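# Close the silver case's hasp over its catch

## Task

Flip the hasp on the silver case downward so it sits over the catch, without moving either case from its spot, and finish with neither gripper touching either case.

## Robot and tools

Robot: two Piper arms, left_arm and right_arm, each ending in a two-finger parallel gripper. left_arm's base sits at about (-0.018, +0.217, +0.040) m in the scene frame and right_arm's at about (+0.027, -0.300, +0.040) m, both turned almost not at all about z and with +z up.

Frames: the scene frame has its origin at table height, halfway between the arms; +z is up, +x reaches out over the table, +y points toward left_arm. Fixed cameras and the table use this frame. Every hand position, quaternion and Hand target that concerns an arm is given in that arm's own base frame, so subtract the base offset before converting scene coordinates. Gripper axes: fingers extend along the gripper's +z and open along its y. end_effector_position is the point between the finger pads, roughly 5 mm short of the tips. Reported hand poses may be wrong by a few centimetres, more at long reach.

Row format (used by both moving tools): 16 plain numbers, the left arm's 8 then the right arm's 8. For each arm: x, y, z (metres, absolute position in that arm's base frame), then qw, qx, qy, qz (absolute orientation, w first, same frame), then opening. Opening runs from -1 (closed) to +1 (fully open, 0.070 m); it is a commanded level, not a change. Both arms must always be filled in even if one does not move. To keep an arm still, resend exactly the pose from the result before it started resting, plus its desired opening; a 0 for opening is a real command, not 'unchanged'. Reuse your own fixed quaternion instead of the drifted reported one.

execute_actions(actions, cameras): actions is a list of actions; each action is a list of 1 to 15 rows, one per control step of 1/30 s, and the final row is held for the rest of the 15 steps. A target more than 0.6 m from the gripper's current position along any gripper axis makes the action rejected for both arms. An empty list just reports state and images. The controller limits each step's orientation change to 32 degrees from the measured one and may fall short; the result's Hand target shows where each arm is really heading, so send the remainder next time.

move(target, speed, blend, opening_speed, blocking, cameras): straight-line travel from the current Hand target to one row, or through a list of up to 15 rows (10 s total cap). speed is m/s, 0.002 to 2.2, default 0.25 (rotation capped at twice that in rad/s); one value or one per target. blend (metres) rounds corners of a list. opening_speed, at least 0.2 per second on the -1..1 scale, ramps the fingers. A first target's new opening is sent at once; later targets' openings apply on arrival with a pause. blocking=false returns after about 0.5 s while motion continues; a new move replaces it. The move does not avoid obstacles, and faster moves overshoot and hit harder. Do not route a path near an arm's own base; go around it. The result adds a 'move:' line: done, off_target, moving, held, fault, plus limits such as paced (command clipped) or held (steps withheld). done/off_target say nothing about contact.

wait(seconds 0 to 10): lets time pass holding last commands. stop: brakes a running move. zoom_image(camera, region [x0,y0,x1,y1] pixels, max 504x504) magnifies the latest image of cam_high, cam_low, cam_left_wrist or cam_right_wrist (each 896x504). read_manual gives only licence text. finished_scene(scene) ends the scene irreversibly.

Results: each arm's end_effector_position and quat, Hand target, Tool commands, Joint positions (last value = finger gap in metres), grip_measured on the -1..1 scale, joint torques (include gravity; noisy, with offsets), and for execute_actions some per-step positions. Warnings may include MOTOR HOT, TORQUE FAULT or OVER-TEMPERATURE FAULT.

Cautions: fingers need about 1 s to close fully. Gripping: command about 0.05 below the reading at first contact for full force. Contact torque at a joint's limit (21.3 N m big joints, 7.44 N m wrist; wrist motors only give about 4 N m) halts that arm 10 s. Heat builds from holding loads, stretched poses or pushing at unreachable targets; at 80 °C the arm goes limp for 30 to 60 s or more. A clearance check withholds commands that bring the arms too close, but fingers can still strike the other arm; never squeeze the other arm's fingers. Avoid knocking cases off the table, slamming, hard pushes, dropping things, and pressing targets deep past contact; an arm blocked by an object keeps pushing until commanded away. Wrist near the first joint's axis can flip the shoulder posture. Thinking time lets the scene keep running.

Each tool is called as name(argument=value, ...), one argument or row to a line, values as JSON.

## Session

execute_actions(
  actions=[],
)

zoom_image(
  camera="cam_high",
  region=[340, 230, 500, 370],
)

Scene clock: 0.00 s.
left_arm: end_effector_position=(+0.1815, -0.3434, +0.1727) grip_measured=+0.98 end_effector_quat_wxyz=(+0.151, +0.737, +0.644, -0.139) | right_arm: end_effector_position=(+0.5365, -0.2199, +0.0999) grip_measured=+0.99 end_effector_quat_wxyz=(+0.341, +0.310, +0.882, -0.102)
Joint positions: left_arm=[-0.945 1.659 -1.385 -0.283 1.065 0.859 0.069] | right_arm=[-0.309 2.188 -1.75 -0.406 0.556 0.641 0.07]
Joint torques (N m): no reading
Motor temperatures (°C): left_arm=[25 27 24 31 26 30] | right_arm=[24 33 31 32 30 27]
Hand target: left_arm +0.1815, -0.3434, +0.1727; +0.151, +0.737, +0.644, -0.139 | right_arm +0.5365, -0.2199, +0.0999; +0.341, +0.310, +0.882, -0.102
Tool commands: left_gripper/opening=+1.0 right_gripper/opening=+1.0

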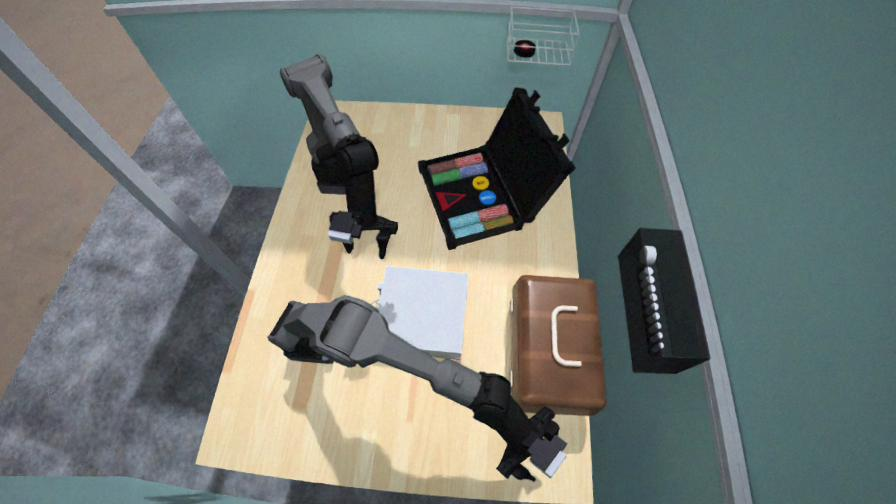

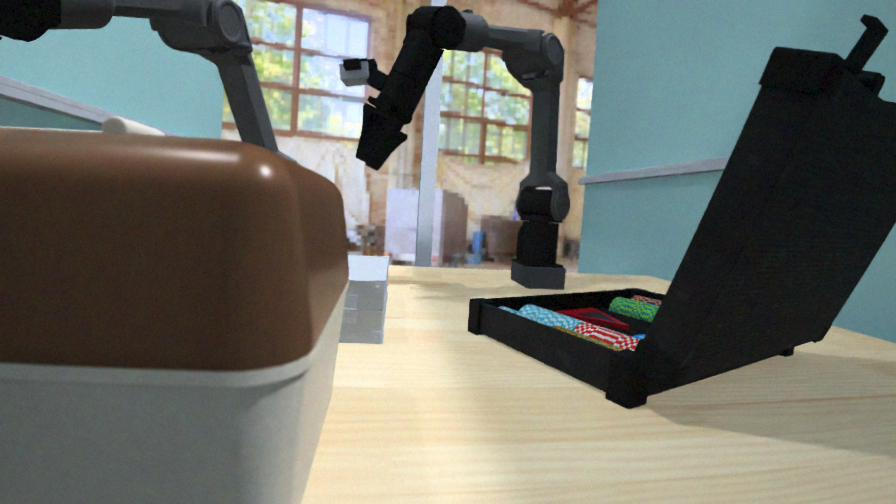

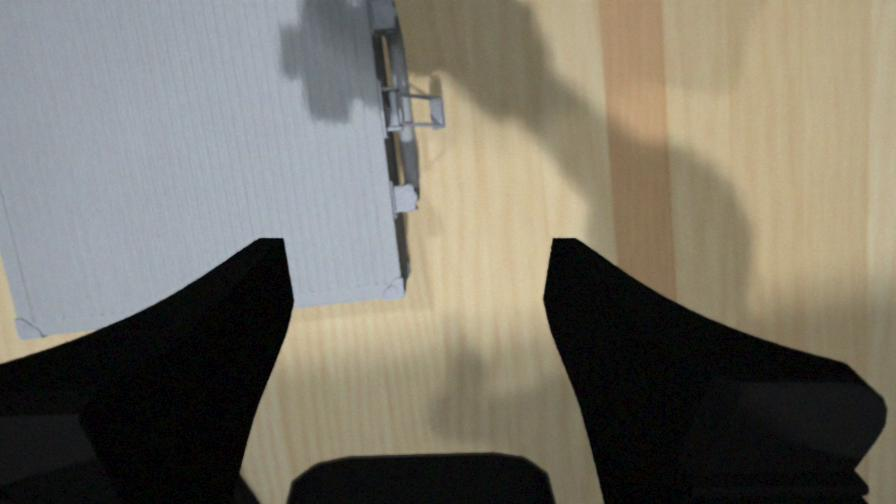

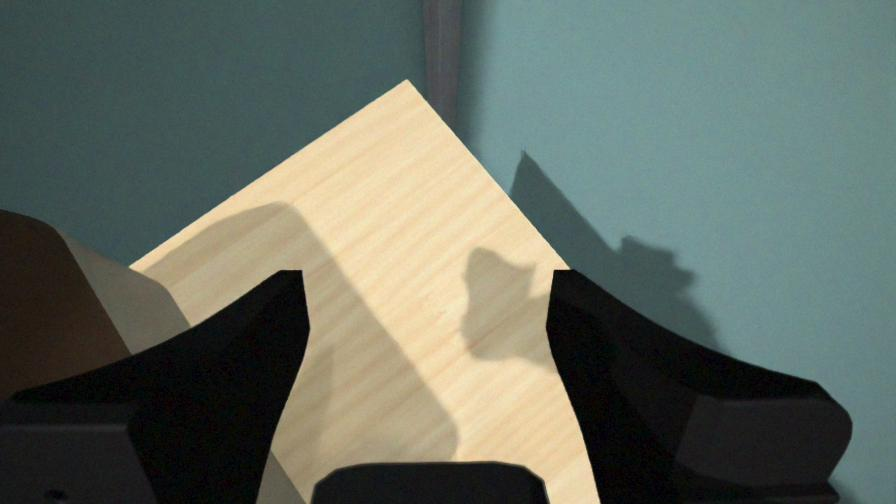

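Scaled by 3.150.

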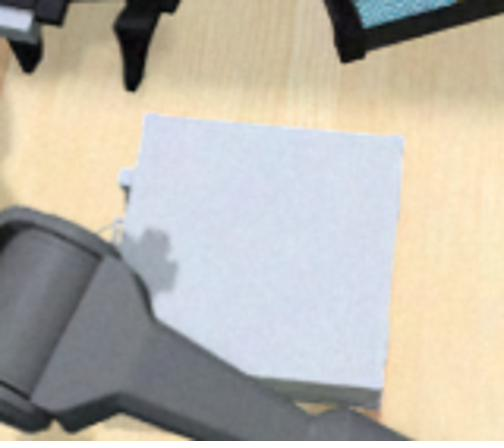

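move(
  target=[
    [0.165,-0.27,0.24,0.151,0.737,0.644,-0.139,1.0, 0.40,-0.17,0.21,0.1305,0,0.9914,0,-1],
    [0.15,-0.2,0.30,0.151,0.737,0.644,-0.139,1.0, 0.2,0.07,0.2,0.0755,-0.4981,0.8627,0.0436,-1],
    [0.15,-0.2,0.30,0.151,0.737,0.644,-0.139,1.0, 0.105,0.106,0.08,0.1228,-0.6964,0.6964,-0.1228,-1],
  ],
  speed=0.4,
  blend=[0.05,0.05,0],
)

zoom_image(
  camera="cam_right_wrist",
  region=[400, 150, 760, 400],
)

Scene clock: 209.57 s.
left_arm: end_effector_position=(+0.1499, -0.2002, +0.2997) grip_measured=+0.98 end_effector_quat_wxyz=(+0.318, +0.690, +0.644, -0.091) | right_arm: end_effector_position=(+0.1050, +0.1061, +0.0801) grip_measured=-1.00 end_effector_quat_wxyz=(-0.123, +0.696, -0.696, +0.123)
Joint positions: left_arm=[-0.723 1.005 -1.199 -0.247 1.222 0.926 0.069] | right_arm=[1.303 0.982 -0.438 -0.389 1.052 -0.083 0]
Joint torques (N m): left_arm=[-0.07 -0.58 -4.46 -0.38 -0.2 -0.01] | right_arm=[0.74 -1.39 -5.04 -0.39 -0.01 -0.03]
Motor temperatures (°C): left_arm=[25 28 25 31 26 29] | right_arm=[24 37 32 32 30 27]
Hand target: left_arm +0.1500, -0.2003, +0.2995; +0.318, +0.690, +0.644, -0.092 | right_arm +0.1050, +0.1060, +0.0800; -0.123, +0.696, -0.696, +0.123
Off the commanded pose: left_arm 0.000 m, 21 deg | right_arm 0.000 m, 0 deg.
joint sent to its limit (left arm) — joint 5 (wrist pitch), upper limit. The joint targets are off in orientation, not in position.
move: off_target (left_arm)

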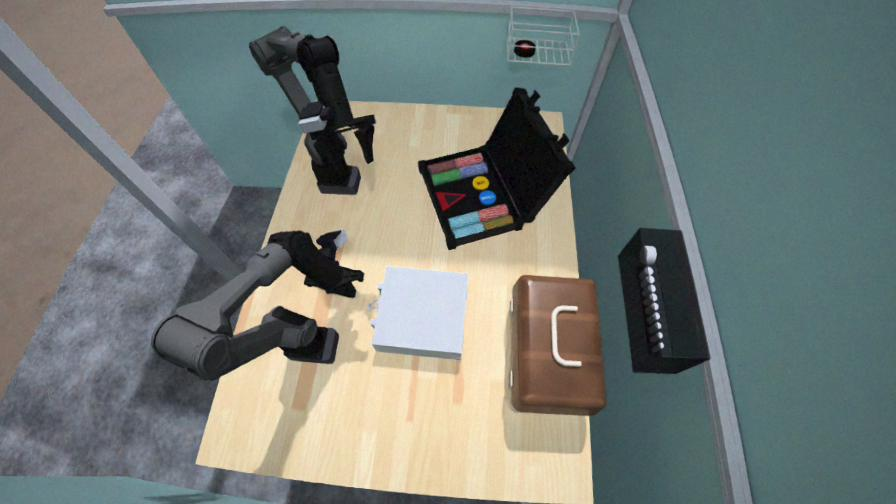

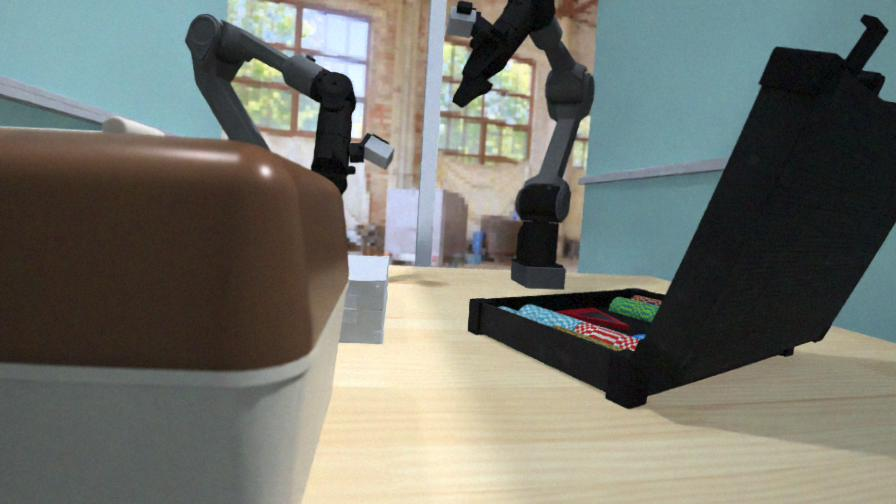

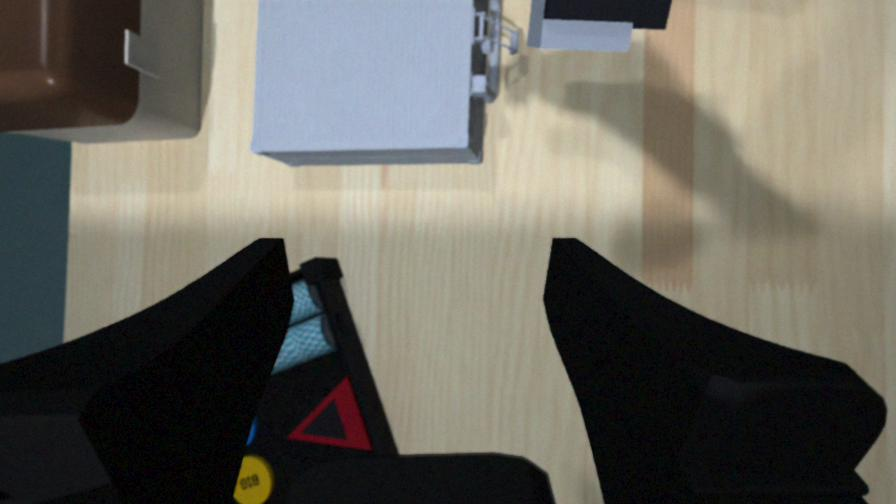

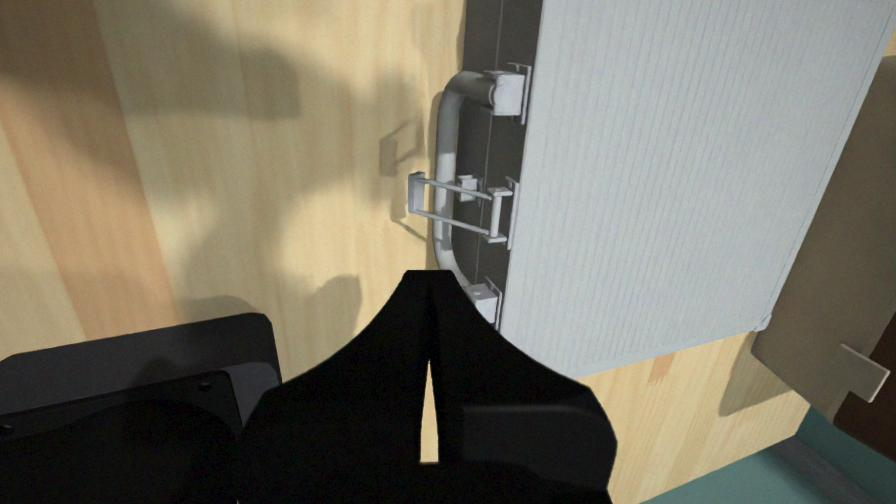

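Scaled by 1.400.

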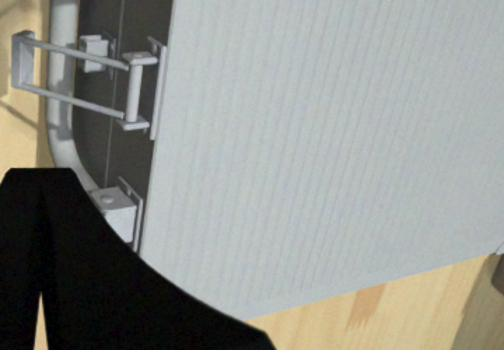

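move(
  target=[0.1499,-0.2002,0.2997,0.318,0.690,0.644,-0.091,1.0, 0.103,0.103,0.01,0.1228,-0.6964,0.6964,-0.1228,-1],
  speed=0.15,
  cameras=["cam_right_wrist"],
)

zoom_image(
  camera="cam_right_wrist",
  region=[380, 130, 660, 340],
)

Scene clock: 239.73 s.
left_arm: end_effector_position=(+0.1498, -0.2002, +0.2996) grip_measured=+0.98 end_effector_quat_wxyz=(+0.318, +0.690, +0.644, -0.091) | right_arm: end_effector_position=(+0.1030, +0.1032, +0.0100) grip_measured=-1.00 end_effector_quat_wxyz=(-0.123, +0.697, -0.696, +0.123)
Joint positions: left_arm=[-0.725 1.005 -1.199 -0.245 1.222 0.924 0.069] | right_arm=[1.314 1.195 -0.215 -0.565 0.666 0.19 0]
Joint torques (N m): left_arm=[-0.17 -2.19 -5.74 -0.21 0.08 -0.19] | right_arm=[0.2 -2.97 -4.14 -0.01 0.22 0]
Motor temperatures (°C): left_arm=[25 27 25 31 26 29] | right_arm=[24 35 31 32 30 27]
Hand target: left_arm +0.1499, -0.2002, +0.2997; +0.318, +0.690, +0.644, -0.091 | right_arm +0.1030, +0.1030, +0.0100; -0.123, +0.696, -0.696, +0.123
Off the commanded pose: left_arm 0.000 m, 0 deg | right_arm 0.000 m, 0 deg.
joint sent to its limit (left arm) — joint 5 (wrist pitch), upper limit. The joint targets still meet the commanded pose.
move: done
Images, in order (width x height): cam_right_wrist 896x504.

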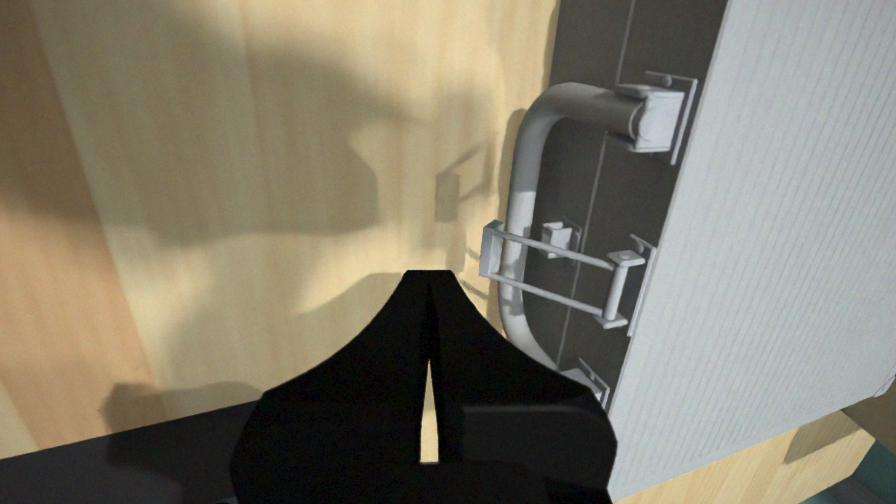

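Scaled by 1.800.

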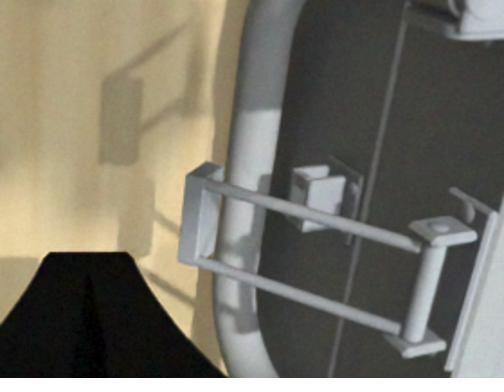

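move(
  target=[
    [0.1499,-0.2002,0.2997,0.318,0.690,0.644,-0.091,1.0, 0.103,0.101,-0.019,0.1228,-0.6964,0.6964,-0.1228,-1],
    [0.1499,-0.2002,0.2997,0.318,0.690,0.644,-0.091,1.0, 0.120,0.101,-0.019,0.1228,-0.6964,0.6964,-0.1228,-1],
  ],
  speed=[0.12,0.06],
  cameras=["cam_right_wrist"],
)

zoom_image(
  camera="cam_right_wrist",
  region=[380, 130, 660, 340],
)

Scene clock: 296.00 s.
left_arm: end_effector_position=(+0.1498, -0.2002, +0.2996) grip_measured=+0.98 end_effector_quat_wxyz=(+0.318, +0.690, +0.644, -0.091) | right_arm: end_effector_position=(+0.1201, +0.1007, -0.0191) grip_measured=-1.00 end_effector_quat_wxyz=(-0.123, +0.696, -0.697, +0.123)
Joint positions: left_arm=[-0.725 1.005 -1.199 -0.245 1.222 0.924 0.069] | right_arm=[1.158 1.382 -0.157 -0.858 0.427 0.375 0]
Joint torques (N m): left_arm=[-0.03 -2.19 -5.65 -0.26 0.09 -0.17] | right_arm=[1.15 -2.78 -3.62 -0.01 0.33 0.13]
Motor temperatures (°C): left_arm=[25 27 25 31 26 29] | right_arm=[24 34 31 32 30 27]
Hand target: left_arm +0.1499, -0.2002, +0.2997; +0.318, +0.690, +0.644, -0.091 | right_arm +0.1200, +0.1010, -0.0190; -0.123, +0.696, -0.696, +0.123
Off the commanded pose: left_arm 0.000 m, 0 deg | right_arm 0.000 m, 0 deg.
joint sent to its limit (left arm) — joint 5 (wrist pitch), upper limit. The joint targets still meet the commanded pose.
move: done
Images, in order (width x height): cam_right_wrist 896x504.

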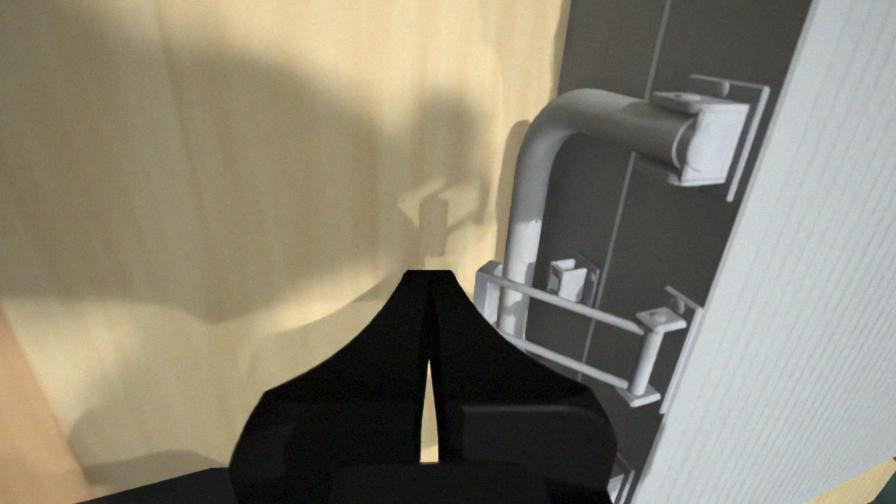

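Scaled by 1.800.

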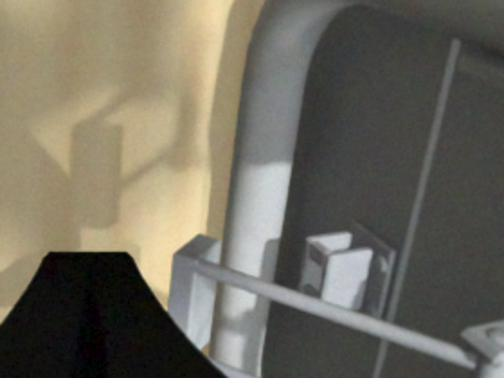

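move(
  target=[0.1499,-0.2002,0.2997,0.318,0.690,0.644,-0.091,1.0, 0.134,0.1025,-0.018,0.1228,-0.6964,0.6964,-0.1228,-1],
  speed=0.05,
  cameras=["cam_right_wrist"],
)

zoom_image(
  camera="cam_right_wrist",
  region=[380, 180, 700, 440],
)

Scene clock: 319.93 s.
left_arm: end_effector_position=(+0.1498, -0.2002, +0.2996) grip_measured=+0.98 end_effector_quat_wxyz=(+0.318, +0.690, +0.644, -0.091) | right_arm: end_effector_position=(+0.1342, +0.1025, -0.0179) grip_measured=-1.00 end_effector_quat_wxyz=(-0.123, +0.696, -0.696, +0.123)
Joint positions: left_arm=[-0.725 1.005 -1.199 -0.245 1.222 0.924 0.069] | right_arm=[1.055 1.403 -0.186 -0.877 0.398 0.293 0]
Joint torques (N m): left_arm=[0.02 -2.22 -5.57 -0.29 0.08 -0.14] | right_arm=[0.34 -2.9 -3.79 -0.12 0.13 0.16]
Motor temperatures (°C): left_arm=[25 27 25 31 26 29] | right_arm=[24 34 31 32 30 27]
Hand target: left_arm +0.1499, -0.2002, +0.2997; +0.318, +0.690, +0.644, -0.091 | right_arm +0.1340, +0.1025, -0.0180; -0.123, +0.696, -0.696, +0.123
Off the commanded pose: left_arm 0.000 m, 0 deg | right_arm 0.000 m, 0 deg.
joint sent to its limit (left arm) — joint 5 (wrist pitch), upper limit. The joint targets still meet the commanded pose.
move: done
Images, in order (width x height): cam_right_wrist 896x504.

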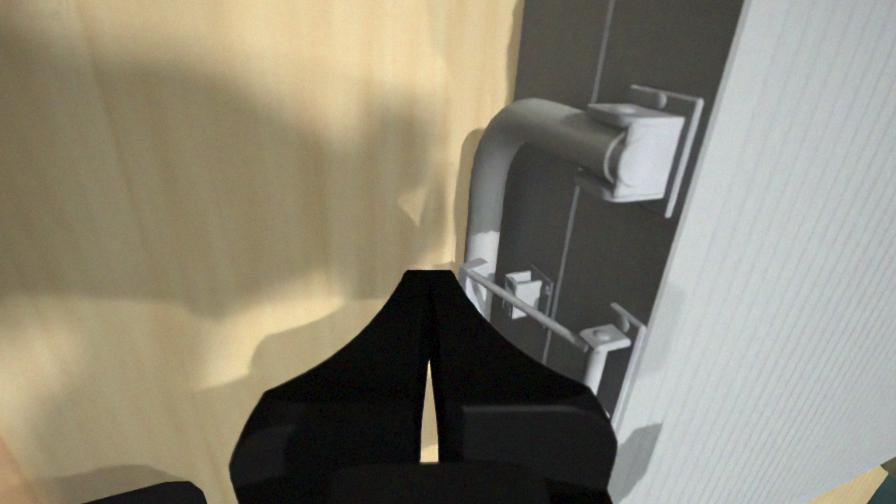

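Scaled by 1.575.

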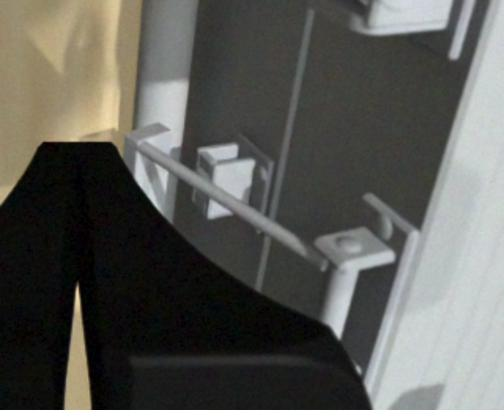

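move(
  target=[0.1499,-0.2002,0.2997,0.318,0.690,0.644,-0.091,1.0, 0.145,0.104,-0.018,0.1228,-0.6964,0.6964,-0.1228,-1],
  speed=0.04,
  cameras=["cam_right_wrist"],
)

zoom_image(
  camera="cam_right_wrist",
  region=[380, 180, 700, 440],
)

Scene clock: 338.27 s.
left_arm: end_effector_position=(+0.1498, -0.2002, +0.2996) grip_measured=+0.98 end_effector_quat_wxyz=(+0.318, +0.690, +0.644, -0.091) | right_arm: end_effector_position=(+0.1451, +0.1040, -0.0180) grip_measured=-1.00 end_effector_quat_wxyz=(-0.123, +0.697, -0.696, +0.123)
Joint positions: left_arm=[-0.725 1.005 -1.199 -0.245 1.222 0.924 0.069] | right_arm=[0.984 1.429 -0.211 -0.896 0.374 0.245 0]
Joint torques (N m): left_arm=[0.11 -2.12 -5.52 -0.32 0.08 -0.12] | right_arm=[0.51 -3.27 -3.94 -0.17 0.15 0.11]
Motor temperatures (°C): left_arm=[25 27 25 31 26 29] | right_arm=[24 34 31 32 30 27]
Hand target: left_arm +0.1499, -0.2002, +0.2997; +0.318, +0.690, +0.644, -0.091 | right_arm +0.1450, +0.1040, -0.0180; -0.123, +0.696, -0.696, +0.123
Off the commanded pose: left_arm 0.000 m, 0 deg | right_arm 0.000 m, 0 deg.
joint sent to its limit (left arm) — joint 5 (wrist pitch), upper limit. The joint targets still meet the commanded pose.
move: done
Images, in order (width x height): cam_right_wrist 896x504.

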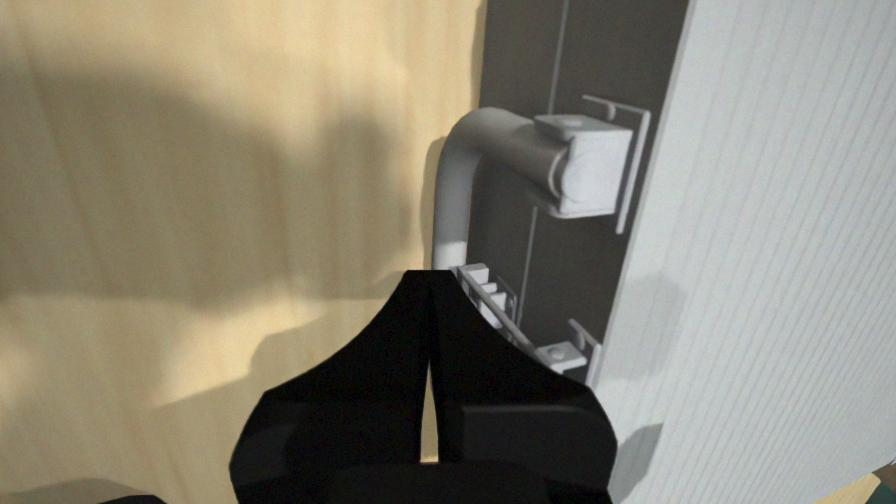

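Scaled by 1.575.

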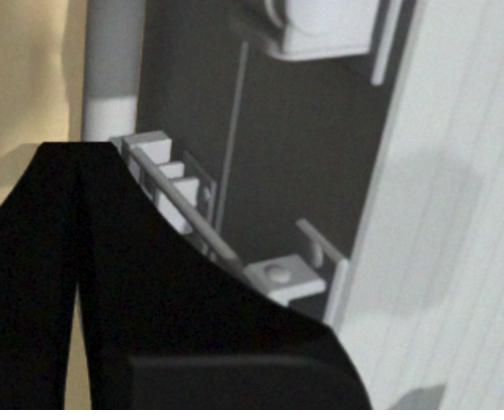

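move(
  target=[0.1499,-0.2002,0.2997,0.318,0.690,0.644,-0.091,1.0, 0.1495,0.104,-0.018,0.1228,-0.6964,0.6964,-0.1228,-1],
  speed=0.02,
  cameras=["cam_right_wrist"],
)

zoom_image(
  camera="cam_right_wrist",
  region=[380, 180, 700, 440],
)

Scene clock: 353.53 s.
left_arm: end_effector_position=(+0.1498, -0.2002, +0.2996) grip_measured=+0.98 end_effector_quat_wxyz=(+0.318, +0.690, +0.644, -0.091) | right_arm: end_effector_position=(+0.1493, +0.1039, -0.0181) grip_measured=-1.00 end_effector_quat_wxyz=(-0.123, +0.696, -0.697, +0.123)
Joint positions: left_arm=[-0.725 1.005 -1.199 -0.245 1.222 0.924 0.069] | right_arm=[0.956 1.438 -0.219 -0.901 0.364 0.224 0]
Joint torques (N m): left_arm=[0.16 -2.12 -5.36 -0.37 0.08 -0.1] | right_arm=[-0.02 -3.54 -5.18 -0.5 0.24 0.01]
Motor temperatures (°C): left_arm=[25 27 25 31 26 29] | right_arm=[24 34 31 32 30 27]
Hand target: left_arm +0.1499, -0.2002, +0.2997; +0.318, +0.690, +0.644, -0.091 | right_arm +0.1495, +0.1040, -0.0180; -0.123, +0.696, -0.696, +0.123
Off the commanded pose: left_arm 0.000 m, 0 deg | right_arm 0.000 m, 0 deg.
joint sent to its limit (left arm) — joint 5 (wrist pitch), upper limit. The joint targets still meet the commanded pose.
move: done
Images, in order (width x height): cam_right_wrist 896x504.

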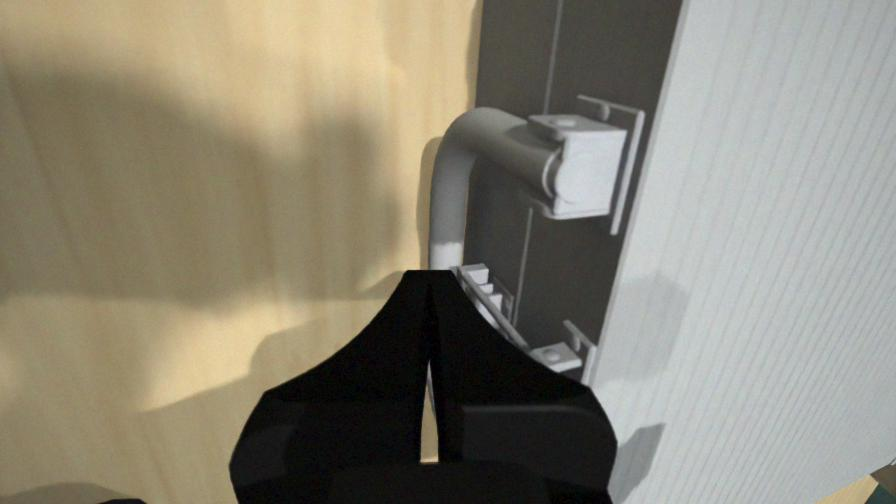

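Scaled by 1.575.

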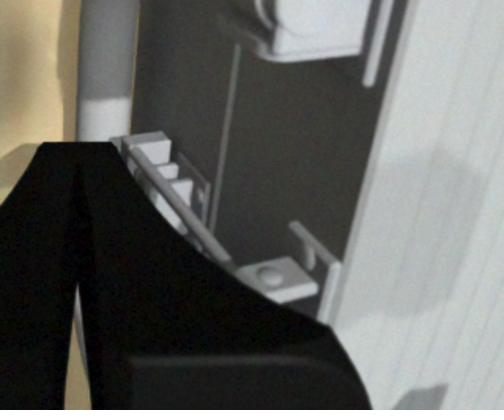

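move(
  target=[
    [0.1499,-0.2002,0.2997,0.318,0.690,0.644,-0.091,1.0, 0.112,0.104,-0.016,0.1228,-0.6964,0.6964,-0.1228,-1],
    [0.1499,-0.2002,0.2997,0.318,0.690,0.644,-0.091,1.0, 0.105,0.104,0.015,0.1228,-0.6964,0.6964,-0.1228,-1],
  ],
  speed=0.12,
  blend=[0.01,0],
  cameras=["cam_high","cam_right_wrist"],
)

zoom_image(
  camera="cam_right_wrist",
  region=[420, 180, 700, 390],
)

zoom_image(
  camera="cam_high",
  region=[340, 230, 500, 370],
)

Scene clock: 367.43 s.
left_arm: end_effector_position=(+0.1498, -0.2002, +0.2996) grip_measured=+0.98 end_effector_quat_wxyz=(+0.318, +0.690, +0.644, -0.091) | right_arm: end_effector_position=(+0.1049, +0.1043, +0.0152) grip_measured=-1.00 end_effector_quat_wxyz=(-0.123, +0.697, -0.696, +0.123)
Joint positions: left_arm=[-0.725 1.005 -1.199 -0.245 1.222 0.924 0.069] | right_arm=[1.3 1.176 -0.233 -0.543 0.691 0.146 0]
Joint torques (N m): left_arm=[0.35 -1.94 -5.15 -0.37 0.08 -0.04] | right_arm=[0.07 -2.37 -4.23 -0.35 0 0.16]
Motor temperatures (°C): left_arm=[25 27 25 31 26 29] | right_arm=[24 34 31 32 30 27]
Hand target: left_arm +0.1499, -0.2002, +0.2997; +0.318, +0.690, +0.644, -0.091 | right_arm +0.1050, +0.1040, +0.0150; -0.123, +0.696, -0.696, +0.123
Off the commanded pose: left_arm 0.000 m, 0 deg | right_arm 0.000 m, 0 deg.
joint sent to its limit (left arm) — joint 5 (wrist pitch), upper limit. The joint targets still meet the commanded pose.
move: done
Images, in order (width x height): cam_high 896x504, cam_right_wrist 896x504.

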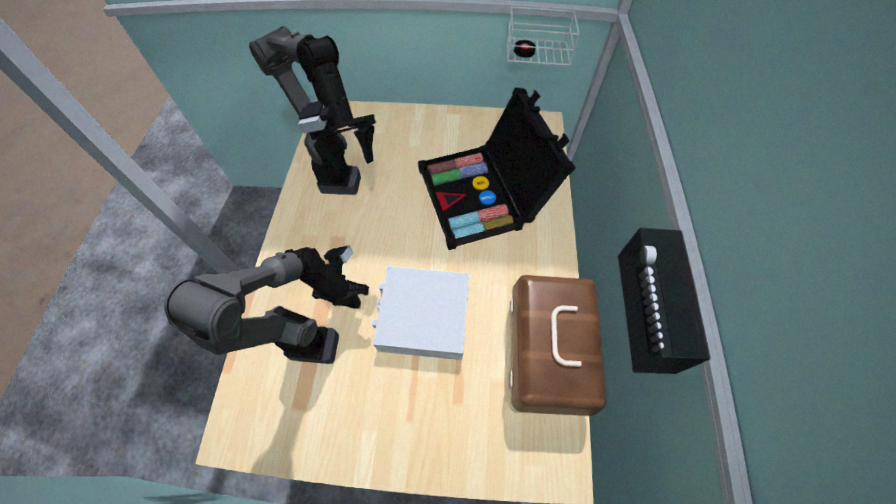

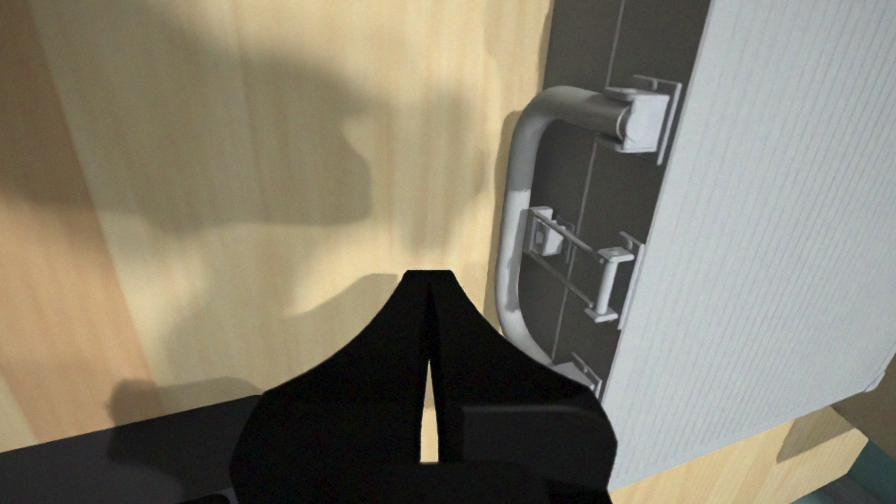

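Scaled by 1.800.

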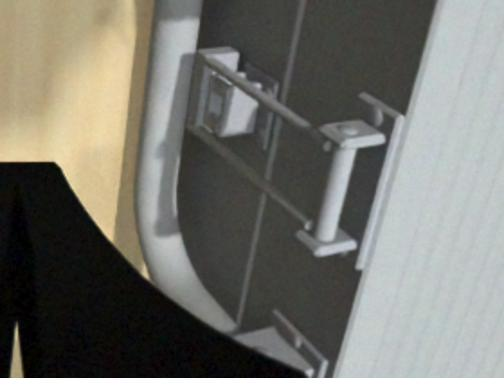

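Scaled by 3.150.

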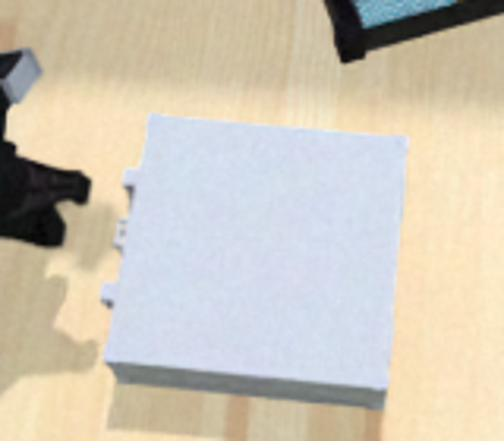

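finished_scene(
  scene=3,
)

The scene is finished: the task was done.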